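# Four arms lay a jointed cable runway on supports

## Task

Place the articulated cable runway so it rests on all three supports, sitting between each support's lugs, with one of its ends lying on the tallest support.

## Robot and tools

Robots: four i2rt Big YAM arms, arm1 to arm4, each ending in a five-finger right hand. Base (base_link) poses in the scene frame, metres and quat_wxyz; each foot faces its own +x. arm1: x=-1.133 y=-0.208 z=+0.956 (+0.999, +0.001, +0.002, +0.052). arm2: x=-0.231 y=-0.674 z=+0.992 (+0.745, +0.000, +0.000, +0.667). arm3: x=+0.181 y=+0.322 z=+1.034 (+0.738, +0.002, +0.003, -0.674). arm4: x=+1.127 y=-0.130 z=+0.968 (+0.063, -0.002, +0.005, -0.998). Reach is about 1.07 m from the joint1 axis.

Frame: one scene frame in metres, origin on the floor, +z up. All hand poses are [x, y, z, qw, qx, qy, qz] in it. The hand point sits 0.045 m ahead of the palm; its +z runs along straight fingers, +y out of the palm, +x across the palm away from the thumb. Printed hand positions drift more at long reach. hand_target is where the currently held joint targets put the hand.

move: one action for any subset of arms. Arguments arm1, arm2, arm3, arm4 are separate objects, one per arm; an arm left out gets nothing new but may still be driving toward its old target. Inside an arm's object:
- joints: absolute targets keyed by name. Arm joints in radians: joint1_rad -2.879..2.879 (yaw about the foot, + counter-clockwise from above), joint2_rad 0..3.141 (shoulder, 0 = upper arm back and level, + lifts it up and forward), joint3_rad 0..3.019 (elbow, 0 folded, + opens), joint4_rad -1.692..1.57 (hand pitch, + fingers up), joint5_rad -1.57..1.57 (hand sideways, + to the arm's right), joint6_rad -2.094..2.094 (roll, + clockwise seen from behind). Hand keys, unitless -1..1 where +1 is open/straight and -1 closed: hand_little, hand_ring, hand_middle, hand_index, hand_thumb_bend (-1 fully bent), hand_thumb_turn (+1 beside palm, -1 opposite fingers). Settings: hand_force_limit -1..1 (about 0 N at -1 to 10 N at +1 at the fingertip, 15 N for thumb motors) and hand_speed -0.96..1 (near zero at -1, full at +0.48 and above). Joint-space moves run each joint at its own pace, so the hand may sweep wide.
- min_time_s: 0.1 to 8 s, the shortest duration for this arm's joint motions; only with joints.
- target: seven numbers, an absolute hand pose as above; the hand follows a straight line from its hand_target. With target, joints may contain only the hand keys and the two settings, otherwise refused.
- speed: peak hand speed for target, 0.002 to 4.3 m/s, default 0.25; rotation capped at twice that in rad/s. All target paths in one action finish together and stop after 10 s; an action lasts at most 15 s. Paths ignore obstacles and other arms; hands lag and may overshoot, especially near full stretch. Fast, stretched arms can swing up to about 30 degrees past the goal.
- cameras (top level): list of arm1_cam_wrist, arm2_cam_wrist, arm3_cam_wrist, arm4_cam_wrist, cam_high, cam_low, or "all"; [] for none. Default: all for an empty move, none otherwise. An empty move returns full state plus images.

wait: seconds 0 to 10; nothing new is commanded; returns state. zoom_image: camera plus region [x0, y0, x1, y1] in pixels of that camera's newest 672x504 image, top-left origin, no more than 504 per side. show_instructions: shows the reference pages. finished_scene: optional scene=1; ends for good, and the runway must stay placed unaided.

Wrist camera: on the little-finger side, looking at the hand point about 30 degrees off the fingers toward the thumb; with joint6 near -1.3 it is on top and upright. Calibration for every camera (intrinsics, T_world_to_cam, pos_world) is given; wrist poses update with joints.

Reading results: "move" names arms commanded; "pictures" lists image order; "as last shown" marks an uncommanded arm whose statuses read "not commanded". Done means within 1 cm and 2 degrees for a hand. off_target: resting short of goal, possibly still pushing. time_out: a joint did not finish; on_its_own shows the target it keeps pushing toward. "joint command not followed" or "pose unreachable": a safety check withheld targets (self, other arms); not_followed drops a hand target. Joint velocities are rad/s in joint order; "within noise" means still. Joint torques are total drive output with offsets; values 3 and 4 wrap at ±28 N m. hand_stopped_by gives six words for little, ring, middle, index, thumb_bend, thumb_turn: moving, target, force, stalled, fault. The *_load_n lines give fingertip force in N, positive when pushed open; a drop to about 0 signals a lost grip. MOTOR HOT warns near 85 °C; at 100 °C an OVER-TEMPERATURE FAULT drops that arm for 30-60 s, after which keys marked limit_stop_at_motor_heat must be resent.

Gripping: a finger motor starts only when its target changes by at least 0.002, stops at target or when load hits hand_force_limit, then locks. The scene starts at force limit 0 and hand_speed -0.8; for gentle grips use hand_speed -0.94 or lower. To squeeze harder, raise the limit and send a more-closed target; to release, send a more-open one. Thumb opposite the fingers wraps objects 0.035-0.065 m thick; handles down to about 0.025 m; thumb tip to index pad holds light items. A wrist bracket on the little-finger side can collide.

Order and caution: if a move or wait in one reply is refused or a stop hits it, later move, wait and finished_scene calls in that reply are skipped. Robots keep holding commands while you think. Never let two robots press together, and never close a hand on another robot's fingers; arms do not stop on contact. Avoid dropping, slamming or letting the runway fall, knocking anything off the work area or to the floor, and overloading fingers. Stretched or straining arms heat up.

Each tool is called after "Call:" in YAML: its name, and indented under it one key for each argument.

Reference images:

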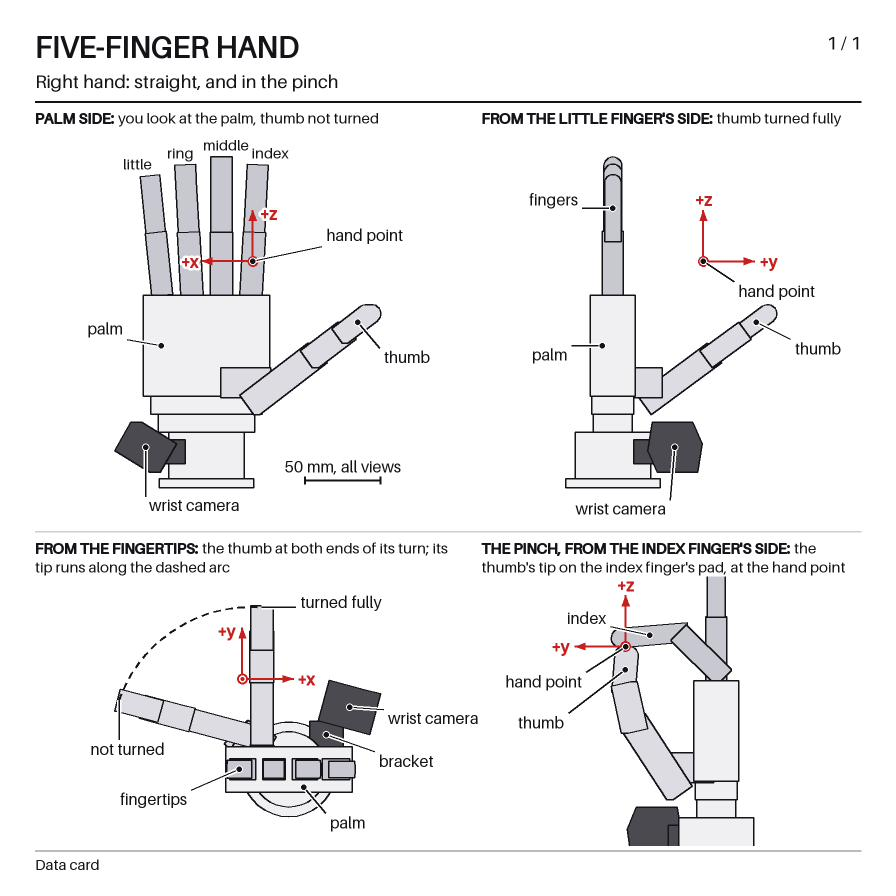

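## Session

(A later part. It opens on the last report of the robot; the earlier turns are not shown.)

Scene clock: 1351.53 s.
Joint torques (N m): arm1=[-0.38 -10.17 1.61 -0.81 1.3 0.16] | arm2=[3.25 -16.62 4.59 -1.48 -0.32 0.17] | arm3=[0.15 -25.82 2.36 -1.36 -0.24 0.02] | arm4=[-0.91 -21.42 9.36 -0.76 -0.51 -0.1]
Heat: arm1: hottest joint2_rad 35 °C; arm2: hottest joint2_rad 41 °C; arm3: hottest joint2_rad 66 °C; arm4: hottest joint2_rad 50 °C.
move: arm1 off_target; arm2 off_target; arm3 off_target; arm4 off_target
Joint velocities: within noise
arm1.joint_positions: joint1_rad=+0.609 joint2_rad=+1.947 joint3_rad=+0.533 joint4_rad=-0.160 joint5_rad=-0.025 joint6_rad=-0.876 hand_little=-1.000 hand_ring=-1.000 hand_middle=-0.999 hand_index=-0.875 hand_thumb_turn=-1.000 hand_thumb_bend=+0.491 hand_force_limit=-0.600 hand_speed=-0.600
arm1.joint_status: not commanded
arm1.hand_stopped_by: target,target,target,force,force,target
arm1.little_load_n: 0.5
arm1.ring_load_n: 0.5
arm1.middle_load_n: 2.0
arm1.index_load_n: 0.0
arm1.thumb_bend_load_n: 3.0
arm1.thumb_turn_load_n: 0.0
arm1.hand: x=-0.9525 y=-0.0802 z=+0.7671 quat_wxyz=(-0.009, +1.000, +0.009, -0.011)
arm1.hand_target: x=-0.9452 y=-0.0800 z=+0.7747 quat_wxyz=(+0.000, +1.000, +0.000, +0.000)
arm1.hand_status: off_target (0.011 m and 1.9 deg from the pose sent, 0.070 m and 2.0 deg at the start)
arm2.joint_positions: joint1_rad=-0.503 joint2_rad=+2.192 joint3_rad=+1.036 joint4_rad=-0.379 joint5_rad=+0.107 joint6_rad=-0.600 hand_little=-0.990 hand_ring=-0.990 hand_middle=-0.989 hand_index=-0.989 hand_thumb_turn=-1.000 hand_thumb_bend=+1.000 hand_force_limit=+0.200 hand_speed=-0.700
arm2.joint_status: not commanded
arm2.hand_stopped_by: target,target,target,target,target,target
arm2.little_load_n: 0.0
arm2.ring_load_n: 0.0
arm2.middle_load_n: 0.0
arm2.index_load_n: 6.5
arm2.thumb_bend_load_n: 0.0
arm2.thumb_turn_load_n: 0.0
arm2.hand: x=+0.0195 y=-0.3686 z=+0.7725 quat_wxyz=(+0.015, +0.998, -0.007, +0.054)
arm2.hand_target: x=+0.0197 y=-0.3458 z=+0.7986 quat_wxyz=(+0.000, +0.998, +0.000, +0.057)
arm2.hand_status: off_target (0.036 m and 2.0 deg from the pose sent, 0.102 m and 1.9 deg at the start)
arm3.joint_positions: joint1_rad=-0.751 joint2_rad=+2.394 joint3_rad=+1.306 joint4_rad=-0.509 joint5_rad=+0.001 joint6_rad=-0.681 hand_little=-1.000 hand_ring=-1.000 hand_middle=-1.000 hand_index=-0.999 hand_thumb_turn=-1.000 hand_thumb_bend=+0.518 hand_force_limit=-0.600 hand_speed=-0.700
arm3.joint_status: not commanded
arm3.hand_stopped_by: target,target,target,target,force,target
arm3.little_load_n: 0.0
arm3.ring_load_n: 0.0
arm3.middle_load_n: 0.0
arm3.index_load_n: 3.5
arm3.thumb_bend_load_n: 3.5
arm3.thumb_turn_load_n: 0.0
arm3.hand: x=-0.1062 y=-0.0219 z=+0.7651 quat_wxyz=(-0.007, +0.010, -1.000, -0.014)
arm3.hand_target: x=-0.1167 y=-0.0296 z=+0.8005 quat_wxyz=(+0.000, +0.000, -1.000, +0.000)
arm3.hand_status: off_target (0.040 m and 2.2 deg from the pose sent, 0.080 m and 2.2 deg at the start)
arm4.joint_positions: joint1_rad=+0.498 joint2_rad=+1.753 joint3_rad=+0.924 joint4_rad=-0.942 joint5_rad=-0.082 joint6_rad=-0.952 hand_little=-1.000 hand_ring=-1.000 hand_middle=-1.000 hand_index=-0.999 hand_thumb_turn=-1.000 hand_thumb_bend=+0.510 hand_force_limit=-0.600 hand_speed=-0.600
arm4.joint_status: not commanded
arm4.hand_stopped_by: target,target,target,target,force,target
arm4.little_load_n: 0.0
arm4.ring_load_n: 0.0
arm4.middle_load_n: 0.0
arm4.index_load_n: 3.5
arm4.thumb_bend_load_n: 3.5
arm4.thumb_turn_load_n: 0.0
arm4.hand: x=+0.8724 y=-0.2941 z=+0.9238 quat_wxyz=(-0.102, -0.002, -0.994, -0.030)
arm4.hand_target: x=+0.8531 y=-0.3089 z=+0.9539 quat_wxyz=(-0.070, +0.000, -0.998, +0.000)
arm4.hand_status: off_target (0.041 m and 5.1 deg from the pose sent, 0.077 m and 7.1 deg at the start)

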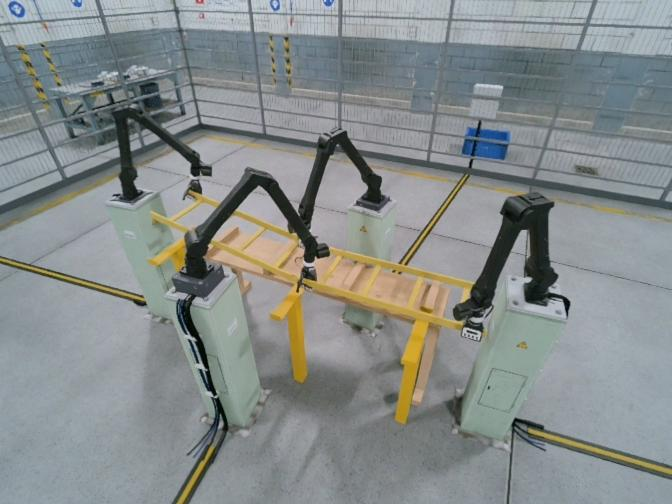

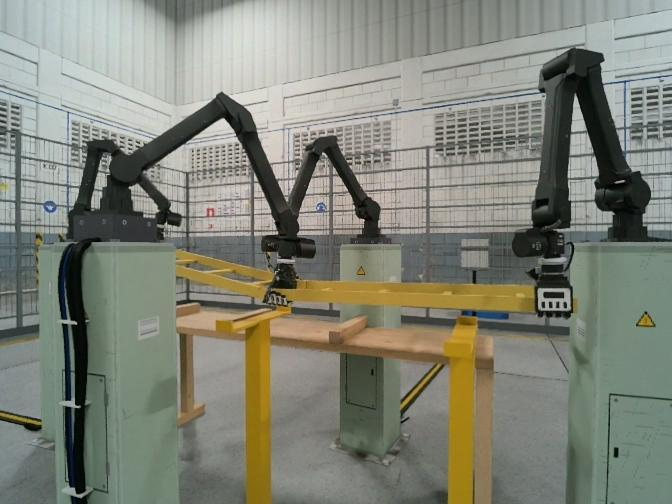

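Call:
move:
  arm1: {"target":[-0.942,0.010,0.775,0,1,0,0],"speed":0.08}
  arm2: {"target":[0.020,-0.250,0.806,0,0.9984,0,0.0567],"speed":0.08}
  arm3: {"target":[-0.117,0.060,0.798,0,0,1,0],"speed":0.08}
  arm4: {"target":[0.852,-0.220,0.950,0.065,0,0.9979,0],"speed":0.08}
  cameras: ["all"]

Call:
zoom_image:
  camera: "cam_high"
  region: [130, 170, 490, 400]

Scene clock: 1363.53 s.
Joint torques (N m): arm1=[-0.38 -12.69 3.23 -0.98 1.06 0.1] | arm2=[3.02 -19.55 6.58 -1.72 -0.38 0.19] | arm3=[0.03 -23.47 1.36 -1.16 -0.17 0.03] | arm4=[-0.91 -18.84 8.79 -0.68 -0.17 -0.04]
Heat: arm1: hottest joint2_rad 36 °C; arm2: hottest joint2_rad 41 °C; arm3: hottest joint2_rad 66 °C; arm4: hottest joint2_rad 50 °C.
move: arm1 off_target; arm2 off_target; arm3 off_target; arm4 off_target
Joint velocities: within noise
arm1.joint_positions: joint1_rad=+0.797 joint2_rad=+2.015 joint3_rad=+0.713 joint4_rad=-0.285 joint5_rad=-0.019 joint6_rad=-0.682 hand_little=-1.000 hand_ring=-1.000 hand_middle=-0.999 hand_index=-0.875 hand_thumb_turn=-1.000 hand_thumb_bend=+0.491 hand_force_limit=-0.600 hand_speed=-0.600
arm1.joint_status: not commanded
arm1.hand_stopped_by: target,target,target,force,force,target
arm1.little_load_n: 0.0
arm1.ring_load_n: 0.0
arm1.middle_load_n: 2.0
arm1.index_load_n: 0.0
arm1.thumb_bend_load_n: 3.0
arm1.thumb_turn_load_n: 0.0
arm1.hand: x=-0.9538 y=+0.0025 z=+0.7630 quat_wxyz=(+0.000, +1.000, +0.006, -0.014)
arm1.hand_target: x=-0.9422 y=+0.0100 z=+0.7746 quat_wxyz=(+0.000, +1.000, +0.000, +0.000)
arm1.hand_status: off_target (0.018 m and 1.8 deg from the pose sent, 0.091 m and 1.9 deg at the start)
arm2.joint_positions: joint1_rad=-0.412 joint2_rad=+2.304 joint3_rad=+1.296 joint4_rad=-0.548 joint5_rad=+0.114 joint6_rad=-0.500 hand_little=-0.990 hand_ring=-0.990 hand_middle=-0.989 hand_index=-0.989 hand_thumb_turn=-1.000 hand_thumb_bend=+1.000 hand_force_limit=+0.200 hand_speed=-0.700
arm2.joint_status: not commanded
arm2.hand_stopped_by: target,target,target,target,target,target
arm2.little_load_n: 0.0
arm2.ring_load_n: 0.0
arm2.middle_load_n: 0.0
arm2.index_load_n: 7.0
arm2.thumb_bend_load_n: 0.0
arm2.thumb_turn_load_n: 0.0
arm2.hand: x=+0.0220 y=-0.2817 z=+0.7673 quat_wxyz=(+0.021, +0.998, -0.011, +0.053)
arm2.hand_target: x=+0.0195 y=-0.2513 z=+0.8045 quat_wxyz=(-0.001, +0.998, +0.000, +0.057)
arm2.hand_status: off_target (0.050 m and 2.8 deg from the pose sent, 0.123 m and 2.0 deg at the start)
arm3.joint_positions: joint1_rad=-0.871 joint2_rad=+2.323 joint3_rad=+1.090 joint4_rad=-0.365 joint5_rad=-0.001 joint6_rad=-0.803 hand_little=-1.000 hand_ring=-1.000 hand_middle=-1.000 hand_index=-0.999 hand_thumb_turn=-1.000 hand_thumb_bend=+0.518 hand_force_limit=-0.600 hand_speed=-0.700
arm3.joint_status: not commanded
arm3.hand_stopped_by: target,target,target,target,force,target
arm3.little_load_n: 0.5
arm3.ring_load_n: 0.0
arm3.middle_load_n: 0.0
arm3.index_load_n: 4.0
arm3.thumb_bend_load_n: 3.5
arm3.thumb_turn_load_n: 0.0
arm3.hand: x=-0.1057 y=+0.0661 z=+0.7661 quat_wxyz=(-0.010, +0.011, -1.000, -0.013)
arm3.hand_target: x=-0.1165 y=+0.0606 z=+0.7956 quat_wxyz=(+0.000, +0.000, -1.000, +0.000)
arm3.hand_status: off_target (0.034 m and 2.3 deg from the pose sent, 0.089 m and 2.2 deg at the start)
arm4.joint_positions: joint1_rad=+0.300 joint2_rad=+1.658 joint3_rad=+0.792 joint4_rad=-0.904 joint5_rad=-0.063 joint6_rad=-1.155 hand_little=-1.000 hand_ring=-1.000 hand_middle=-1.000 hand_index=-0.999 hand_thumb_turn=-1.000 hand_thumb_bend=+0.510 hand_force_limit=-0.600 hand_speed=-0.600
arm4.joint_status: not commanded
arm4.hand_stopped_by: target,target,target,target,force,target
arm4.little_load_n: 1.0
arm4.ring_load_n: 0.5
arm4.middle_load_n: -0.5
arm4.index_load_n: 2.0
arm4.thumb_bend_load_n: 3.0
arm4.thumb_turn_load_n: 0.0
arm4.hand: x=+0.8735 y=-0.2110 z=+0.9245 quat_wxyz=(-0.102, +0.002, -0.995, -0.018)
arm4.hand_target: x=+0.8530 y=-0.2194 z=+0.9489 quat_wxyz=(-0.065, +0.000, -0.998, +0.000)
arm4.hand_status: off_target (0.035 m and 4.7 deg from the pose sent, 0.081 m and 5.6 deg at the start)
pictures: arm1_cam_wrist, arm2_cam_wrist, arm3_cam_wrist, arm4_cam_wrist, cam_high, cam_low
arm1_cam_wrist: T_world_to_cam=[[0.34535, -0.93835, 0.01548, 0.31312], [-0.77237, -0.27482, 0.57264, -1.17615], [-0.53309, -0.20972, -0.81966, 0.23169]] pos_world=[-0.89304, 0.01918, 0.85857]
arm2_cam_wrist: T_world_to_cam=[[0.17414, -0.98387, 0.04092, -0.30541], [-0.90561, -0.14369, 0.39903, -0.3225], [-0.38672, -0.10654, -0.91602, 0.79678]] pos_world=[0.06925, -0.26193, 0.87105]
arm3_cam_wrist: T_world_to_cam=[[-0.26408, 0.96412, -0.02716, -0.06748], [0.83254, 0.24208, 0.49827, -0.30406], [0.48697, 0.10897, -0.86659, 0.8252]] pos_world=[-0.16653, 0.04874, 0.86479]
arm4_cam_wrist: T_world_to_cam=[[-0.21554, 0.97612, -0.02692, 0.42133], [0.71494, 0.17652, 0.67653, -1.21448], [0.66513, 0.12657, -0.73592, 0.24222]] pos_world=[0.79799, -0.22755, 1.01124]

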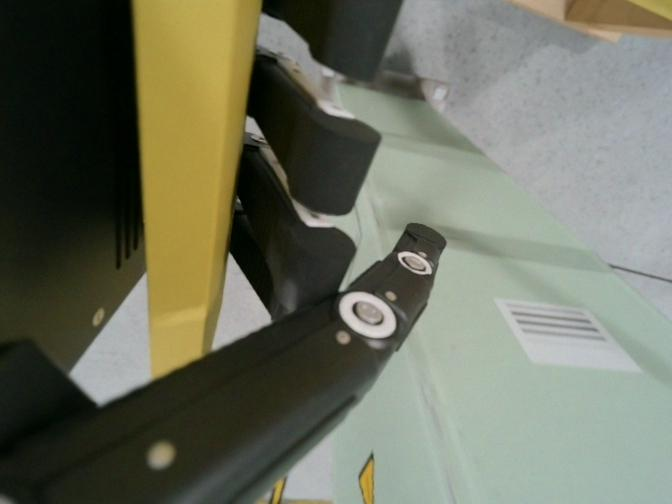

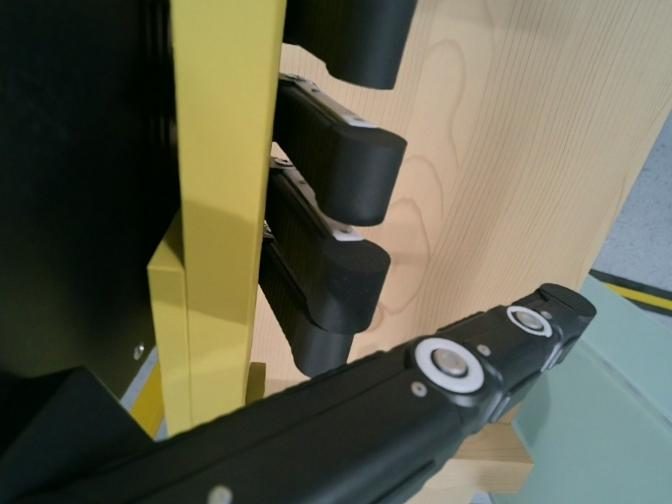

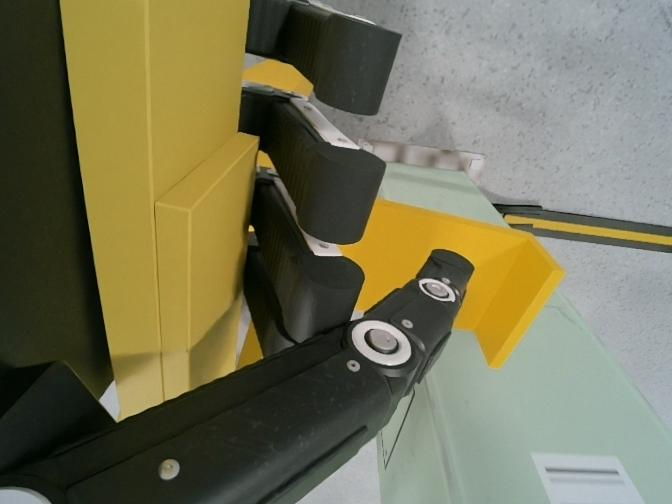

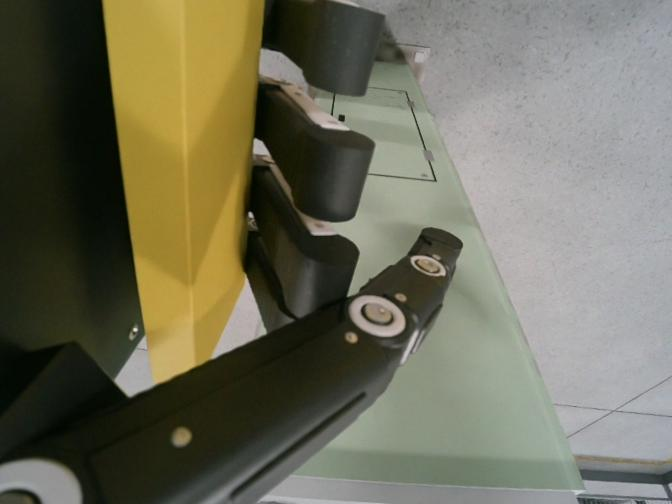

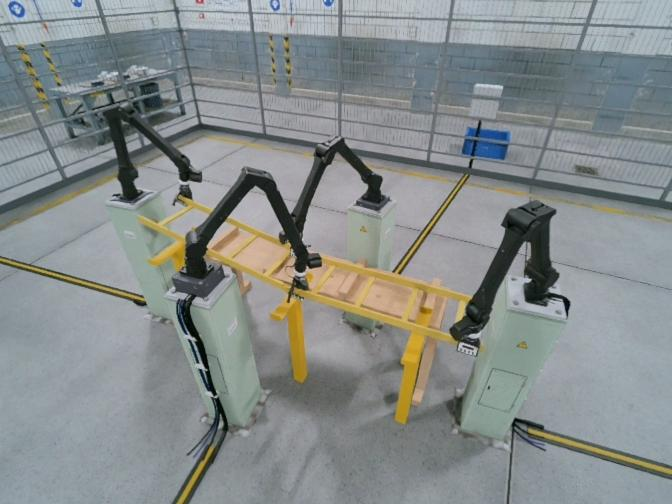

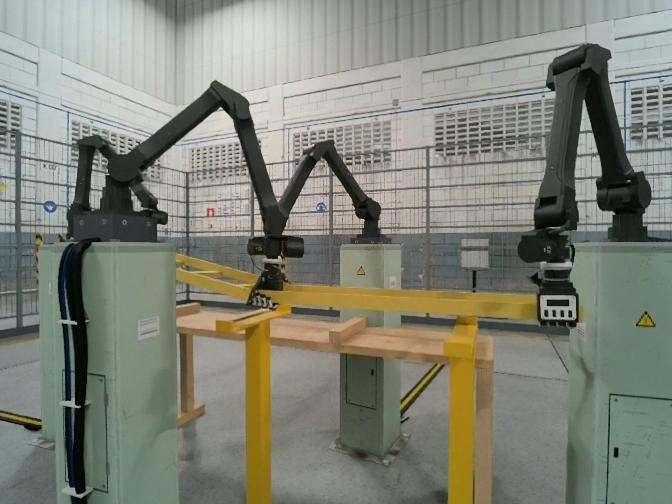

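Scaled by 1.400 from the camera's image (finer frame: 960x720).

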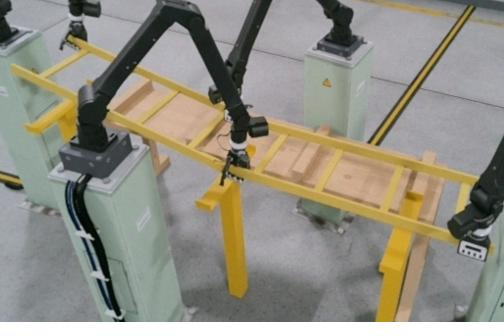

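Call:
move:
  arm1: {"target":[-0.940,0.055,0.776,0,1,0,0],"speed":0.06}
  arm2: {"target":[0.018,-0.185,0.808,0,0.9984,0,0.0567],"speed":0.06}
  arm3: {"target":[-0.117,0.120,0.795,0,0,1,0],"speed":0.06}
  arm4: {"target":[0.848,-0.155,0.950,0.065,0,0.9979,0],"speed":0.06}
  cameras: ["all"]

Call:
zoom_image:
  camera: "cam_high"
  region: [370, 250, 500, 400]

Call:
zoom_image:
  camera: "cam_high"
  region: [130, 180, 340, 340]

Call:
zoom_image:
  camera: "cam_low"
  region: [170, 220, 570, 400]

Scene clock: 1401.07 s.
Joint torques (N m): arm1=[-0.85 -14.45 4.37 -1.18 1.2 0.06] | arm2=[4.6 -21.83 8.23 -1.91 -0.5 0.13] | arm3=[-0.62 -22.01 0.49 -1.03 -0.12 0.25] | arm4=[-0.85 -17.67 9.47 -0.44 0.21 -0.08]
Heat: arm1: hottest joint2_rad 36 °C; arm2: hottest joint2_rad 41 °C; arm3: hottest joint2_rad 66 °C; arm4: hottest joint2_rad 46 °C.
move: arm1 off_target; arm2 off_target; arm3 off_target; arm4 off_target
Joint velocities: within noise
arm1.joint_positions: joint1_rad=+0.870 joint2_rad=+2.058 joint3_rad=+0.813 joint4_rad=-0.352 joint5_rad=-0.022 joint6_rad=-0.610 hand_little=-1.000 hand_ring=-1.000 hand_middle=-0.999 hand_index=-0.875 hand_thumb_turn=-1.000 hand_thumb_bend=+0.491 hand_force_limit=-0.600 hand_speed=-0.600
arm1.joint_status: not commanded
arm1.hand_stopped_by: target,target,target,force,force,target
arm1.little_load_n: 0.0
arm1.ring_load_n: 0.0
arm1.middle_load_n: 2.0
arm1.index_load_n: 0.5
arm1.thumb_bend_load_n: 3.0
arm1.thumb_turn_load_n: 0.0
arm1.hand: x=-0.9566 y=+0.0436 z=+0.7604 quat_wxyz=(+0.004, +1.000, +0.007, -0.018)
arm1.hand_target: x=-0.9405 y=+0.0547 z=+0.7755 quat_wxyz=(+0.000, +1.000, +0.000, +0.000)
arm1.hand_status: off_target (0.026 m and 2.3 deg from the pose sent, 0.056 m and 1.8 deg at the start)
arm2.joint_positions: joint1_rad=-0.365 joint2_rad=+2.400 joint3_rad=+1.497 joint4_rad=-0.672 joint5_rad=+0.119 joint6_rad=-0.447 hand_little=-0.990 hand_ring=-0.990 hand_middle=-0.989 hand_index=-0.989 hand_thumb_turn=-1.000 hand_thumb_bend=+1.000 hand_force_limit=+0.200 hand_speed=-0.700
arm2.joint_status: not commanded
arm2.hand_stopped_by: target,target,target,target,target,target
arm2.little_load_n: 0.0
arm2.ring_load_n: 0.0
arm2.middle_load_n: 0.0
arm2.index_load_n: 6.5
arm2.thumb_bend_load_n: 0.0
arm2.thumb_turn_load_n: 0.0
arm2.hand: x=+0.0233 y=-0.2260 z=+0.7611 quat_wxyz=(+0.028, +0.998, -0.013, +0.052)
arm2.hand_target: x=+0.0171 y=-0.1870 z=+0.8066 quat_wxyz=(-0.001, +0.998, +0.000, +0.056)
arm2.hand_status: off_target (0.063 m and 3.6 deg from the pose sent, 0.105 m and 2.8 deg at the start)
arm3.joint_positions: joint1_rad=-0.966 joint2_rad=+2.289 joint3_rad=+0.977 joint4_rad=-0.279 joint5_rad=-0.002 joint6_rad=-0.931 hand_little=-1.000 hand_ring=-1.000 hand_middle=-1.000 hand_index=-0.999 hand_thumb_turn=-1.000 hand_thumb_bend=+0.518 hand_force_limit=-0.600 hand_speed=-0.700
arm3.joint_status: not commanded
arm3.hand_stopped_by: target,target,target,target,force,target
arm3.little_load_n: 0.5
arm3.ring_load_n: 0.0
arm3.middle_load_n: 0.0
arm3.index_load_n: 5.0
arm3.thumb_bend_load_n: 4.0
arm3.thumb_turn_load_n: 0.0
arm3.hand: x=-0.1094 y=+0.1205 z=+0.7674 quat_wxyz=(-0.009, +0.028, -1.000, -0.009)
arm3.hand_target: x=-0.1166 y=+0.1202 z=+0.7927 quat_wxyz=(+0.000, +0.000, -1.000, +0.000)
arm3.hand_status: off_target (0.029 m and 3.5 deg from the pose sent, 0.062 m and 2.3 deg at the start)
arm4.joint_positions: joint1_rad=+0.127 joint2_rad=+1.623 joint3_rad=+0.738 joint4_rad=-0.899 joint5_rad=-0.048 joint6_rad=-1.332 hand_little=-1.000 hand_ring=-1.000 hand_middle=-1.000 hand_index=-0.999 hand_thumb_turn=-1.000 hand_thumb_bend=+0.510 hand_force_limit=-0.600 hand_speed=-0.600
arm4.joint_status: not commanded
arm4.hand_stopped_by: target,target,target,target,force,target
arm4.little_load_n: 1.0
arm4.ring_load_n: 1.0
arm4.middle_load_n: 0.0
arm4.index_load_n: 1.5
arm4.thumb_bend_load_n: 3.5
arm4.thumb_turn_load_n: 0.0
arm4.hand: x=+0.8738 y=-0.1515 z=+0.9236 quat_wxyz=(-0.107, +0.004, -0.994, -0.008)
arm4.hand_target: x=+0.8492 y=-0.1545 z=+0.9487 quat_wxyz=(-0.065, +0.000, -0.998, +0.000)
arm4.hand_status: off_target (0.037 m and 4.9 deg from the pose sent, 0.067 m and 4.7 deg at the start)
pictures: arm1_cam_wrist, arm2_cam_wrist, arm3_cam_wrist, arm4_cam_wrist, cam_high, cam_low
arm1_cam_wrist: T_world_to_cam=[[0.34617, -0.93796, 0.0197, 0.35032], [-0.76768, -0.27113, 0.58065, -1.16729], [-0.53929, -0.21613, -0.81392, 0.22667]] pos_world=[-0.89514, 0.06108, 0.85537]
arm2_cam_wrist: T_world_to_cam=[[0.16815, -0.98425, 0.05457, -0.26092], [-0.9055, -0.13234, 0.40319, -0.31139], [-0.38962, -0.11721, -0.91349, 0.79318]] pos_world=[0.07095, -0.20505, 0.86435]
arm3_cam_wrist: T_world_to_cam=[[-0.29586, 0.95459, -0.0349, -0.11722], [0.82496, 0.27376, 0.49446, -0.31647], [0.48156, 0.1175, -0.8685, 0.82199]] pos_world=[-0.16945, 0.10195, 0.86628]
arm4_cam_wrist: T_world_to_cam=[[-0.21757, 0.97489, -0.04755, 0.38399], [0.70742, 0.19107, 0.68048, -1.21951], [0.67247, 0.11442, -0.73122, 0.22121]] pos_world=[0.79749, -0.16664, 1.00986]

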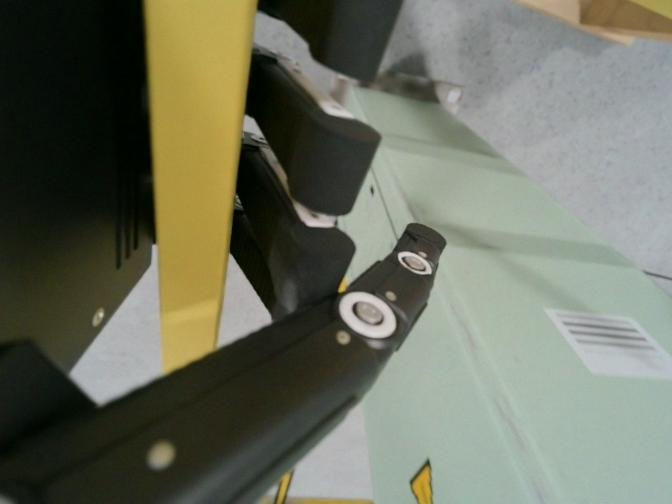

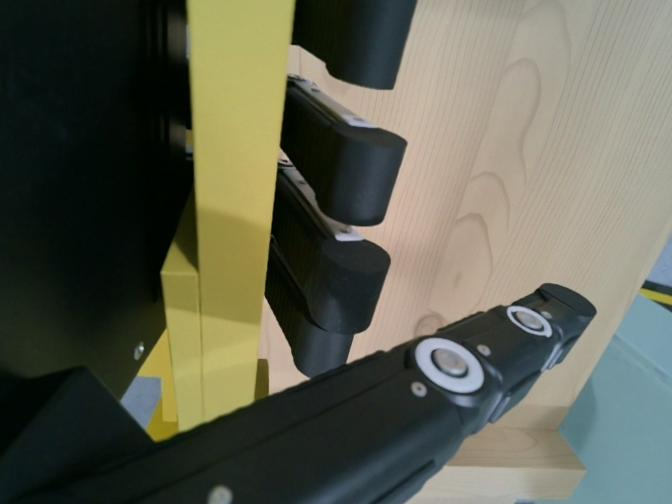

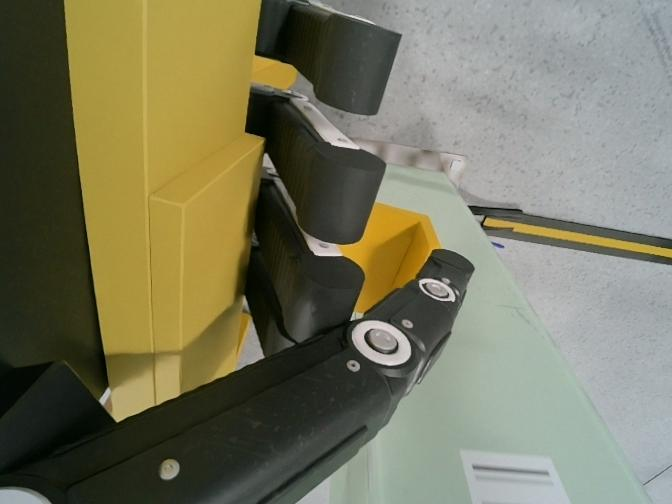

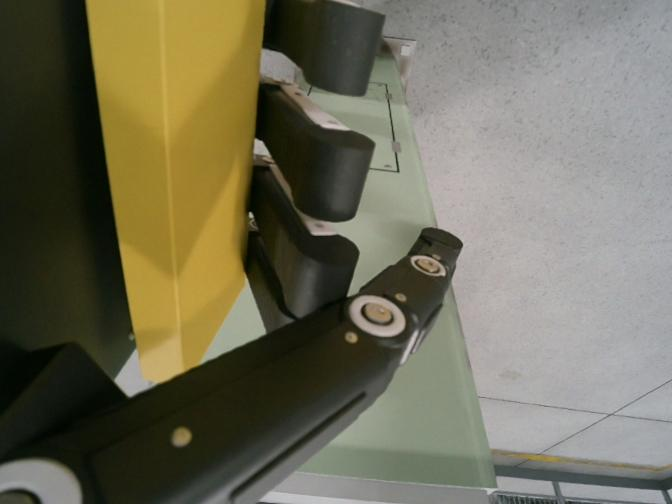

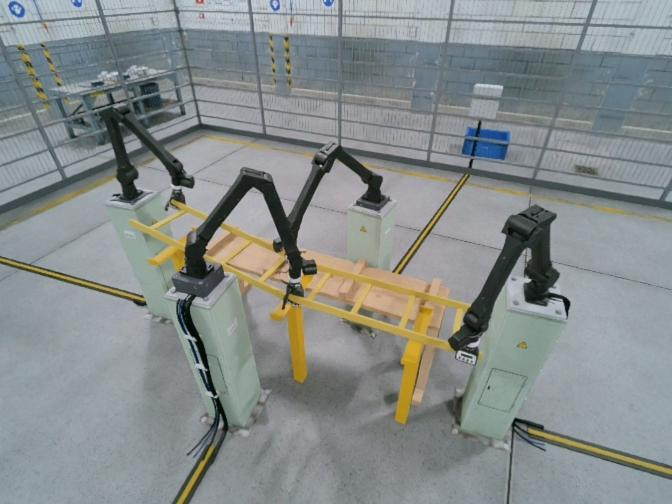

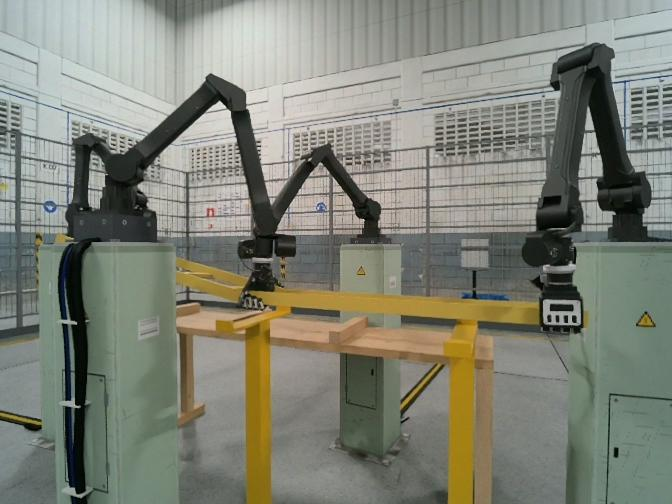

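Scaled by 3.360 from the camera's image (finer frame: 960x720).

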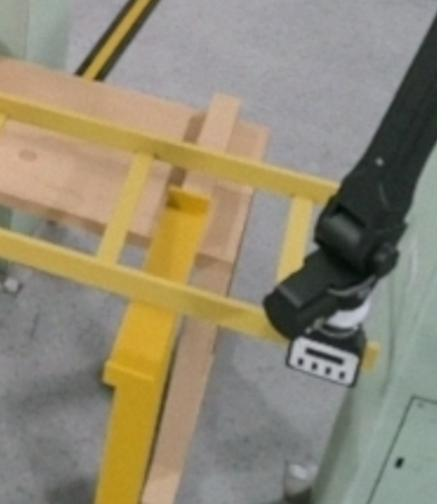

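Scaled by 2.400 from the camera's image (finer frame: 960x720).

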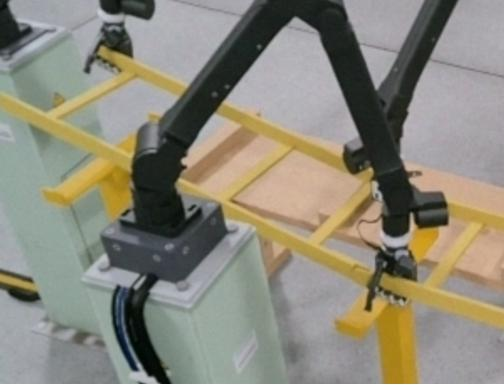

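Scaled by 1.260 from the camera's image (finer frame: 960x720).

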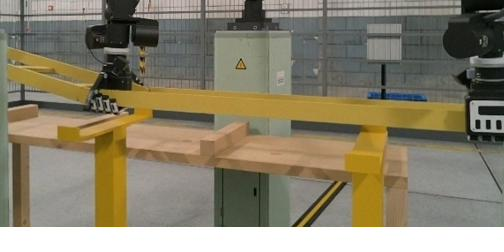

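Call:
zoom_image:
  camera: "arm3_cam_wrist"
  region: [220, 20, 520, 420]

Call:
zoom_image:
  camera: "arm2_cam_wrist"
  region: [100, 200, 400, 504]

Call:
zoom_image:
  camera: "cam_low"
  region: [200, 260, 320, 360]

Call:
zoom_image:
  camera: "cam_high"
  region: [250, 260, 340, 340]

Scaled by 1.260 from the camera's image (finer frame: 960x720).

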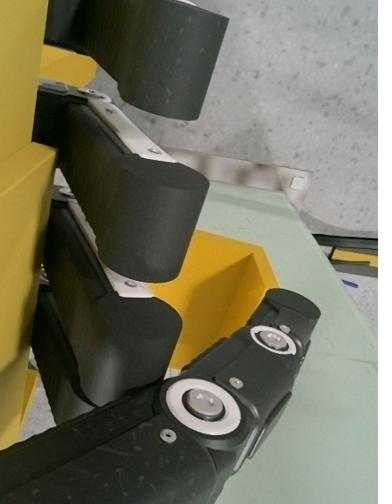

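Scaled by 1.658 from the camera's image (finer frame: 960x720).

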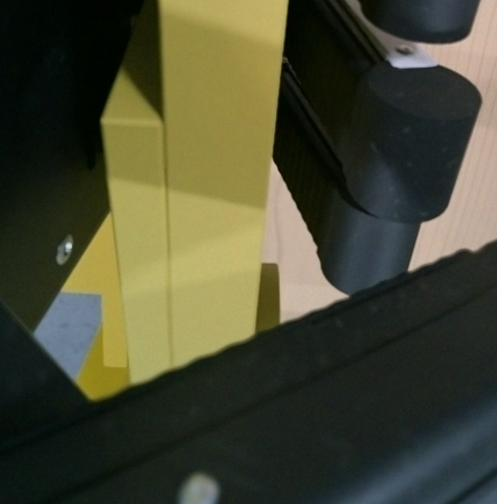

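Scaled by 4.200 from the camera's image (finer frame: 960x720).

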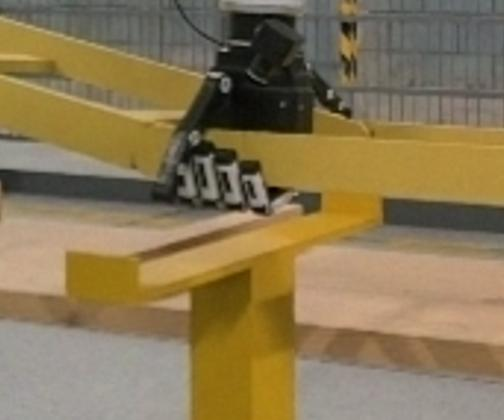

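Scaled by 5.600 from the camera's image (finer frame: 960x720).

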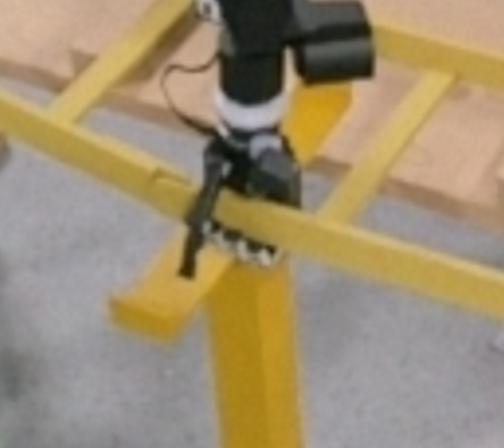

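Call:
move:
  arm1: {"target":[-0.966,0.070,0.776,0,1,0,0],"speed":0.06}
  arm2: {"target":[-0.008,-0.158,0.810,0,0.9984,0,0.0567],"speed":0.06}
  arm3: {"target":[-0.142,0.143,0.795,0,0,1,0],"speed":0.06}
  arm4: {"target":[0.822,-0.128,0.950,0.065,0,0.9979,0],"speed":0.06}
  cameras: ["all"]

Call:
zoom_image:
  camera: "cam_high"
  region: [370, 250, 500, 400]

Call:
zoom_image:
  camera: "cam_high"
  region: [250, 260, 340, 340]

Call:
zoom_image:
  camera: "cam_low"
  region: [200, 260, 320, 360]

Call:
zoom_image:
  camera: "cam_low"
  region: [400, 260, 600, 400]

Call:
zoom_image:
  camera: "cam_high"
  region: [120, 190, 240, 310]

Scene clock: 1455.20 s.
Joint torques (N m): arm1=[-0.97 -14.51 4.03 -1.09 1.16 0.08] | arm2=[4.07 -22.01 8.8 -1.84 -0.63 0.19] | arm3=[-0.67 -21.89 1.32 -1.63 -0.02 0.34] | arm4=[-1.2 -15.97 12.41 -1.18 0.2 0.05]
Heat: arm1: hottest joint2_rad 38 °C; arm2: hottest joint2_rad 51 °C; arm3: hottest joint2_rad 63 °C; arm4: hottest joint3_rad 46 °C.
move: arm1 off_target; arm2 off_target; arm3 off_target; arm4 off_target
Joint velocities: within noise
arm1.joint_positions: joint1_rad=+0.946 joint2_rad=+2.058 joint3_rad=+0.813 joint4_rad=-0.352 joint5_rad=-0.020 joint6_rad=-0.536 hand_little=-1.000 hand_ring=-1.000 hand_middle=-0.999 hand_index=-0.875 hand_thumb_turn=-1.000 hand_thumb_bend=+0.491 hand_force_limit=-0.600 hand_speed=-0.600
arm1.joint_status: not commanded
arm1.hand_stopped_by: target,target,target,force,force,target
arm1.little_load_n: 0.0
arm1.ring_load_n: 0.0
arm1.middle_load_n: 2.0
arm1.index_load_n: 0.5
arm1.thumb_bend_load_n: 3.0
arm1.thumb_turn_load_n: 0.0
arm1.hand: x=-0.9807 y=+0.0582 z=+0.7605 quat_wxyz=(+0.006, +1.000, +0.008, -0.017)
arm1.hand_target: x=-0.9664 y=+0.0697 z=+0.7755 quat_wxyz=(+0.000, +1.000, +0.000, +0.000)
arm1.hand_status: off_target (0.024 m and 2.3 deg from the pose sent, 0.032 m and 2.3 deg at the start)
arm2.joint_positions: joint1_rad=-0.313 joint2_rad=+2.426 joint3_rad=+1.549 joint4_rad=-0.712 joint5_rad=+0.125 joint6_rad=-0.392 hand_little=-0.990 hand_ring=-0.990 hand_middle=-0.989 hand_index=-0.989 hand_thumb_turn=-1.000 hand_thumb_bend=+1.000 hand_force_limit=+0.200 hand_speed=-0.700
arm2.joint_status: not commanded
arm2.hand_stopped_by: target,target,target,target,target,target
arm2.little_load_n: 0.0
arm2.ring_load_n: 0.0
arm2.middle_load_n: 0.0
arm2.index_load_n: 6.5
arm2.thumb_bend_load_n: 0.0
arm2.thumb_turn_load_n: 0.0
arm2.hand: x=+0.0014 y=-0.2036 z=+0.7596 quat_wxyz=(+0.033, +0.998, -0.015, +0.054)
arm2.hand_target: x=-0.0091 y=-0.1607 z=+0.8085 quat_wxyz=(-0.001, +0.998, +0.000, +0.056)
arm2.hand_status: off_target (0.069 m and 4.1 deg from the pose sent, 0.090 m and 3.7 deg at the start)
arm3.joint_positions: joint1_rad=-1.042 joint2_rad=+2.289 joint3_rad=+0.985 joint4_rad=-0.278 joint5_rad=-0.005 joint6_rad=-1.022 hand_little=-1.000 hand_ring=-1.000 hand_middle=-1.000 hand_index=-0.999 hand_thumb_turn=-1.000 hand_thumb_bend=+0.518 hand_force_limit=-0.600 hand_speed=-0.700
arm3.joint_status: not commanded
arm3.hand_stopped_by: target,target,target,target,force,target
arm3.little_load_n: 0.0
arm3.ring_load_n: 0.0
arm3.middle_load_n: 0.0
arm3.index_load_n: 5.5
arm3.thumb_bend_load_n: 4.0
arm3.thumb_turn_load_n: 0.0
arm3.hand: x=-0.1338 y=+0.1422 z=+0.7676 quat_wxyz=(-0.006, +0.035, -0.999, -0.005)
arm3.hand_target: x=-0.1416 y=+0.1434 z=+0.7930 quat_wxyz=(+0.000, +0.000, -1.000, +0.000)
arm3.hand_status: off_target (0.029 m and 4.1 deg from the pose sent, 0.048 m and 3.5 deg at the start)
arm4.joint_positions: joint1_rad=+0.038 joint2_rad=+1.640 joint3_rad=+0.758 joint4_rad=-0.903 joint5_rad=-0.037 joint6_rad=-1.429 hand_little=-1.000 hand_ring=-1.000 hand_middle=-1.000 hand_index=-1.000 hand_thumb_turn=-1.000 hand_thumb_bend=+0.510 hand_force_limit=-0.600 hand_speed=-0.600
arm4.joint_status: not commanded
arm4.hand_stopped_by: target,target,target,target,force,target
arm4.little_load_n: 1.5
arm4.ring_load_n: 1.0
arm4.middle_load_n: 0.0
arm4.index_load_n: 1.0
arm4.thumb_bend_load_n: 3.0
arm4.thumb_turn_load_n: 0.0
arm4.hand: x=+0.8602 y=-0.1248 z=+0.9224 quat_wxyz=(-0.107, +0.009, -0.994, -0.004)
arm4.hand_target: x=+0.8241 y=-0.1275 z=+0.9494 quat_wxyz=(-0.065, +0.000, -0.998, +0.000)
arm4.hand_status: off_target (0.047 m and 4.9 deg from the pose sent, 0.063 m and 4.9 deg at the start)
pictures: arm1_cam_wrist, arm2_cam_wrist, arm3_cam_wrist, arm4_cam_wrist, cam_high, cam_low
arm1_cam_wrist: T_world_to_cam=[[0.34875, -0.93692, 0.02367, 0.37182], [-0.76802, -0.27122, 0.58017, -1.18188], [-0.53715, -0.22051, -0.81415, 0.21937]] pos_world=[-0.91954, 0.07618, 0.85548]
arm2_cam_wrist: T_world_to_cam=[[0.16545, -0.98416, 0.06368, -0.242], [-0.90694, -0.12647, 0.40183, -0.32555], [-0.38741, -0.12424, -0.9135, 0.7846]] pos_world=[0.04875, -0.18186, 0.86296]
arm3_cam_wrist: T_world_to_cam=[[-0.31023, 0.94975, -0.04162, -0.14125], [0.82329, 0.2903, 0.48777, -0.29984], [0.47534, 0.11706, -0.87198, 0.83328]] pos_world=[-0.19306, 0.12366, 0.86698]
arm4_cam_wrist: T_world_to_cam=[[-0.22542, 0.97256, -0.05763, 0.37066], [0.70581, 0.2038, 0.67845, -1.20936], [0.67158, 0.11226, -0.73238, 0.22804]] pos_world=[0.78399, -0.13963, 1.00886]

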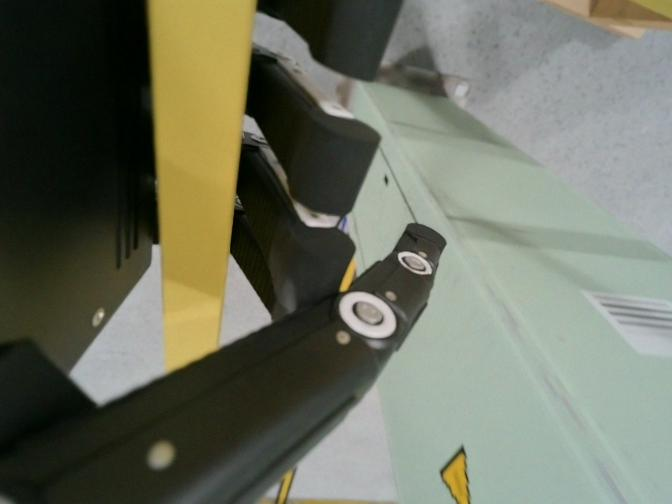

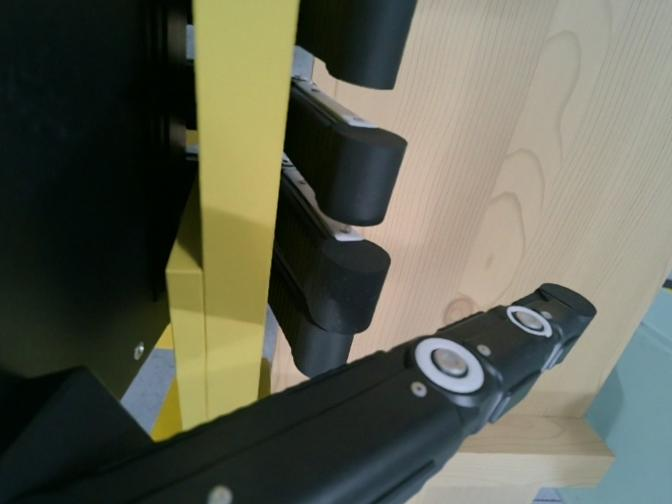

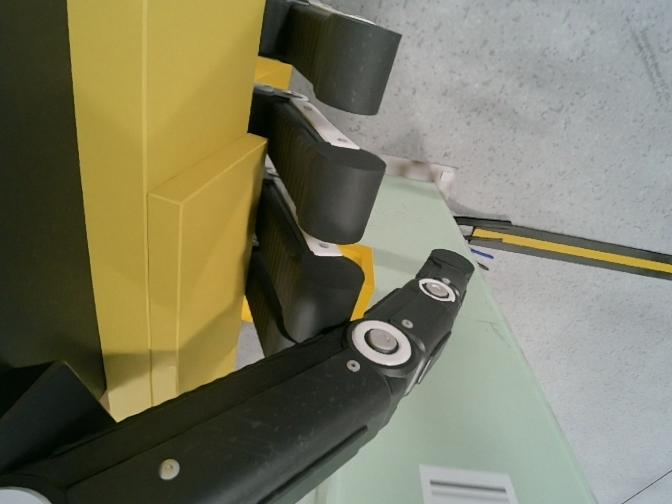

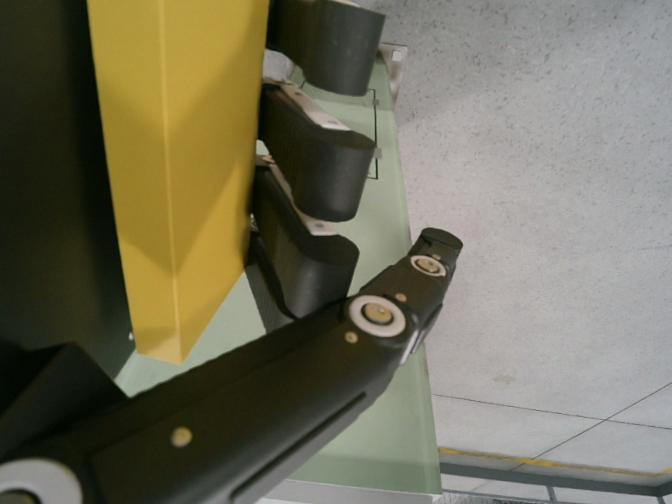

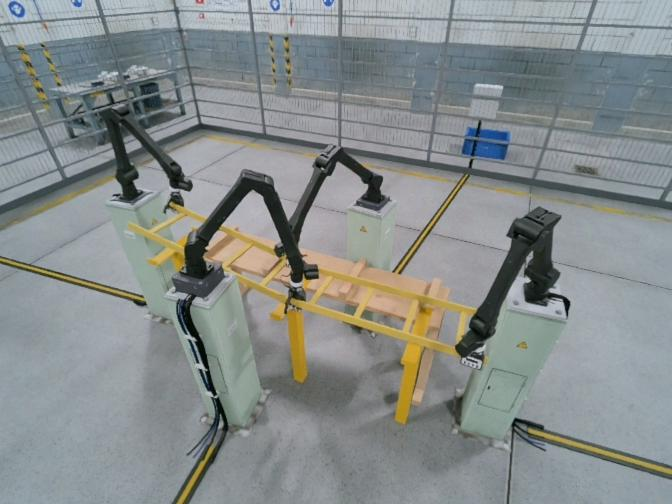

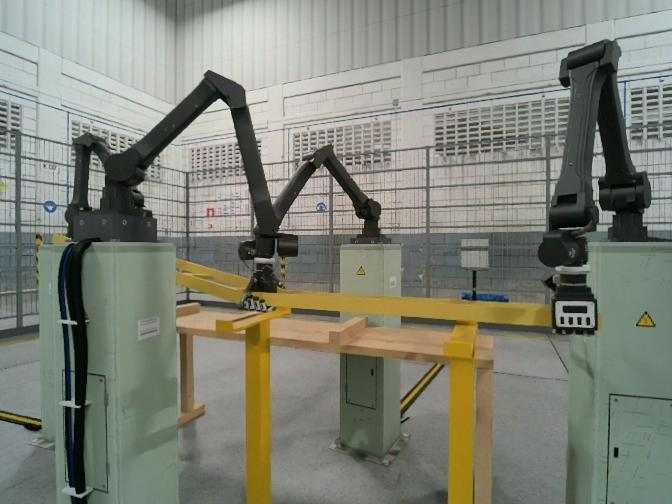

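Scaled by 3.360 from the camera's image (finer frame: 960x720).

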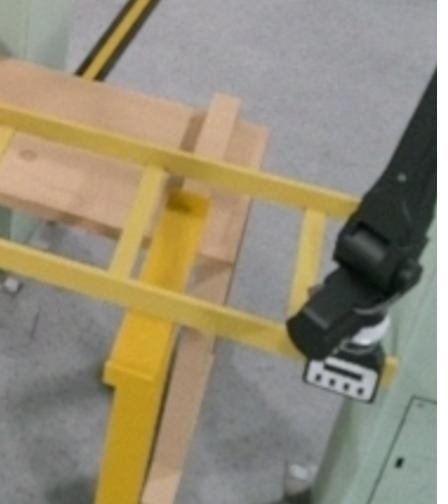

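Scaled by 5.600 from the camera's image (finer frame: 960x720).

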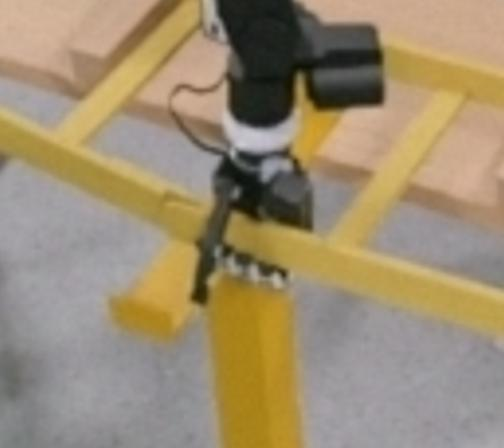

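Scaled by 4.200 from the camera's image (finer frame: 960x720).

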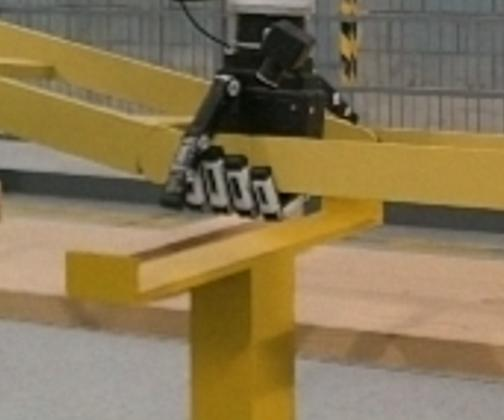

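Scaled by 2.520 from the camera's image (finer frame: 960x720).

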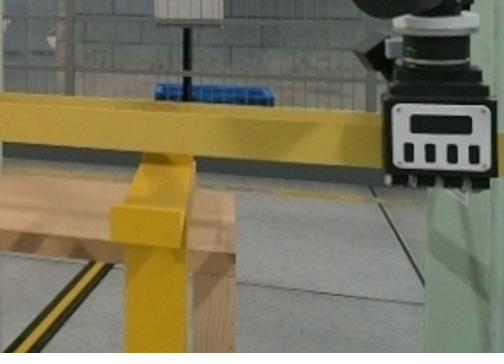

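Scaled by 4.200 from the camera's image (finer frame: 960x720).

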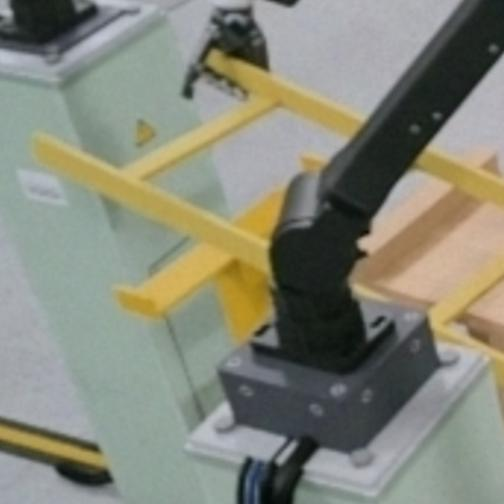

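Call:
zoom_image:
  camera: "cam_low"
  region: [210, 275, 280, 345]

Call:
zoom_image:
  camera: "cam_high"
  region: [260, 275, 320, 335]

Scaled by 7.200 from the camera's image (finer frame: 960x720).

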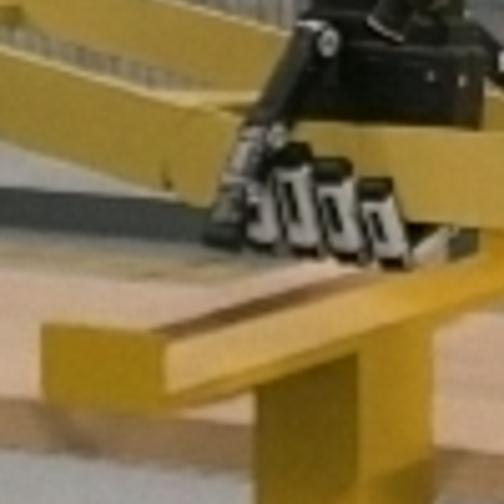

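Scaled by 8.400 from the camera's image (finer frame: 960x720).

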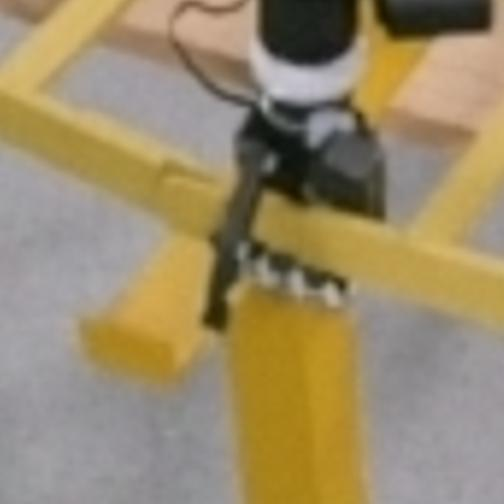

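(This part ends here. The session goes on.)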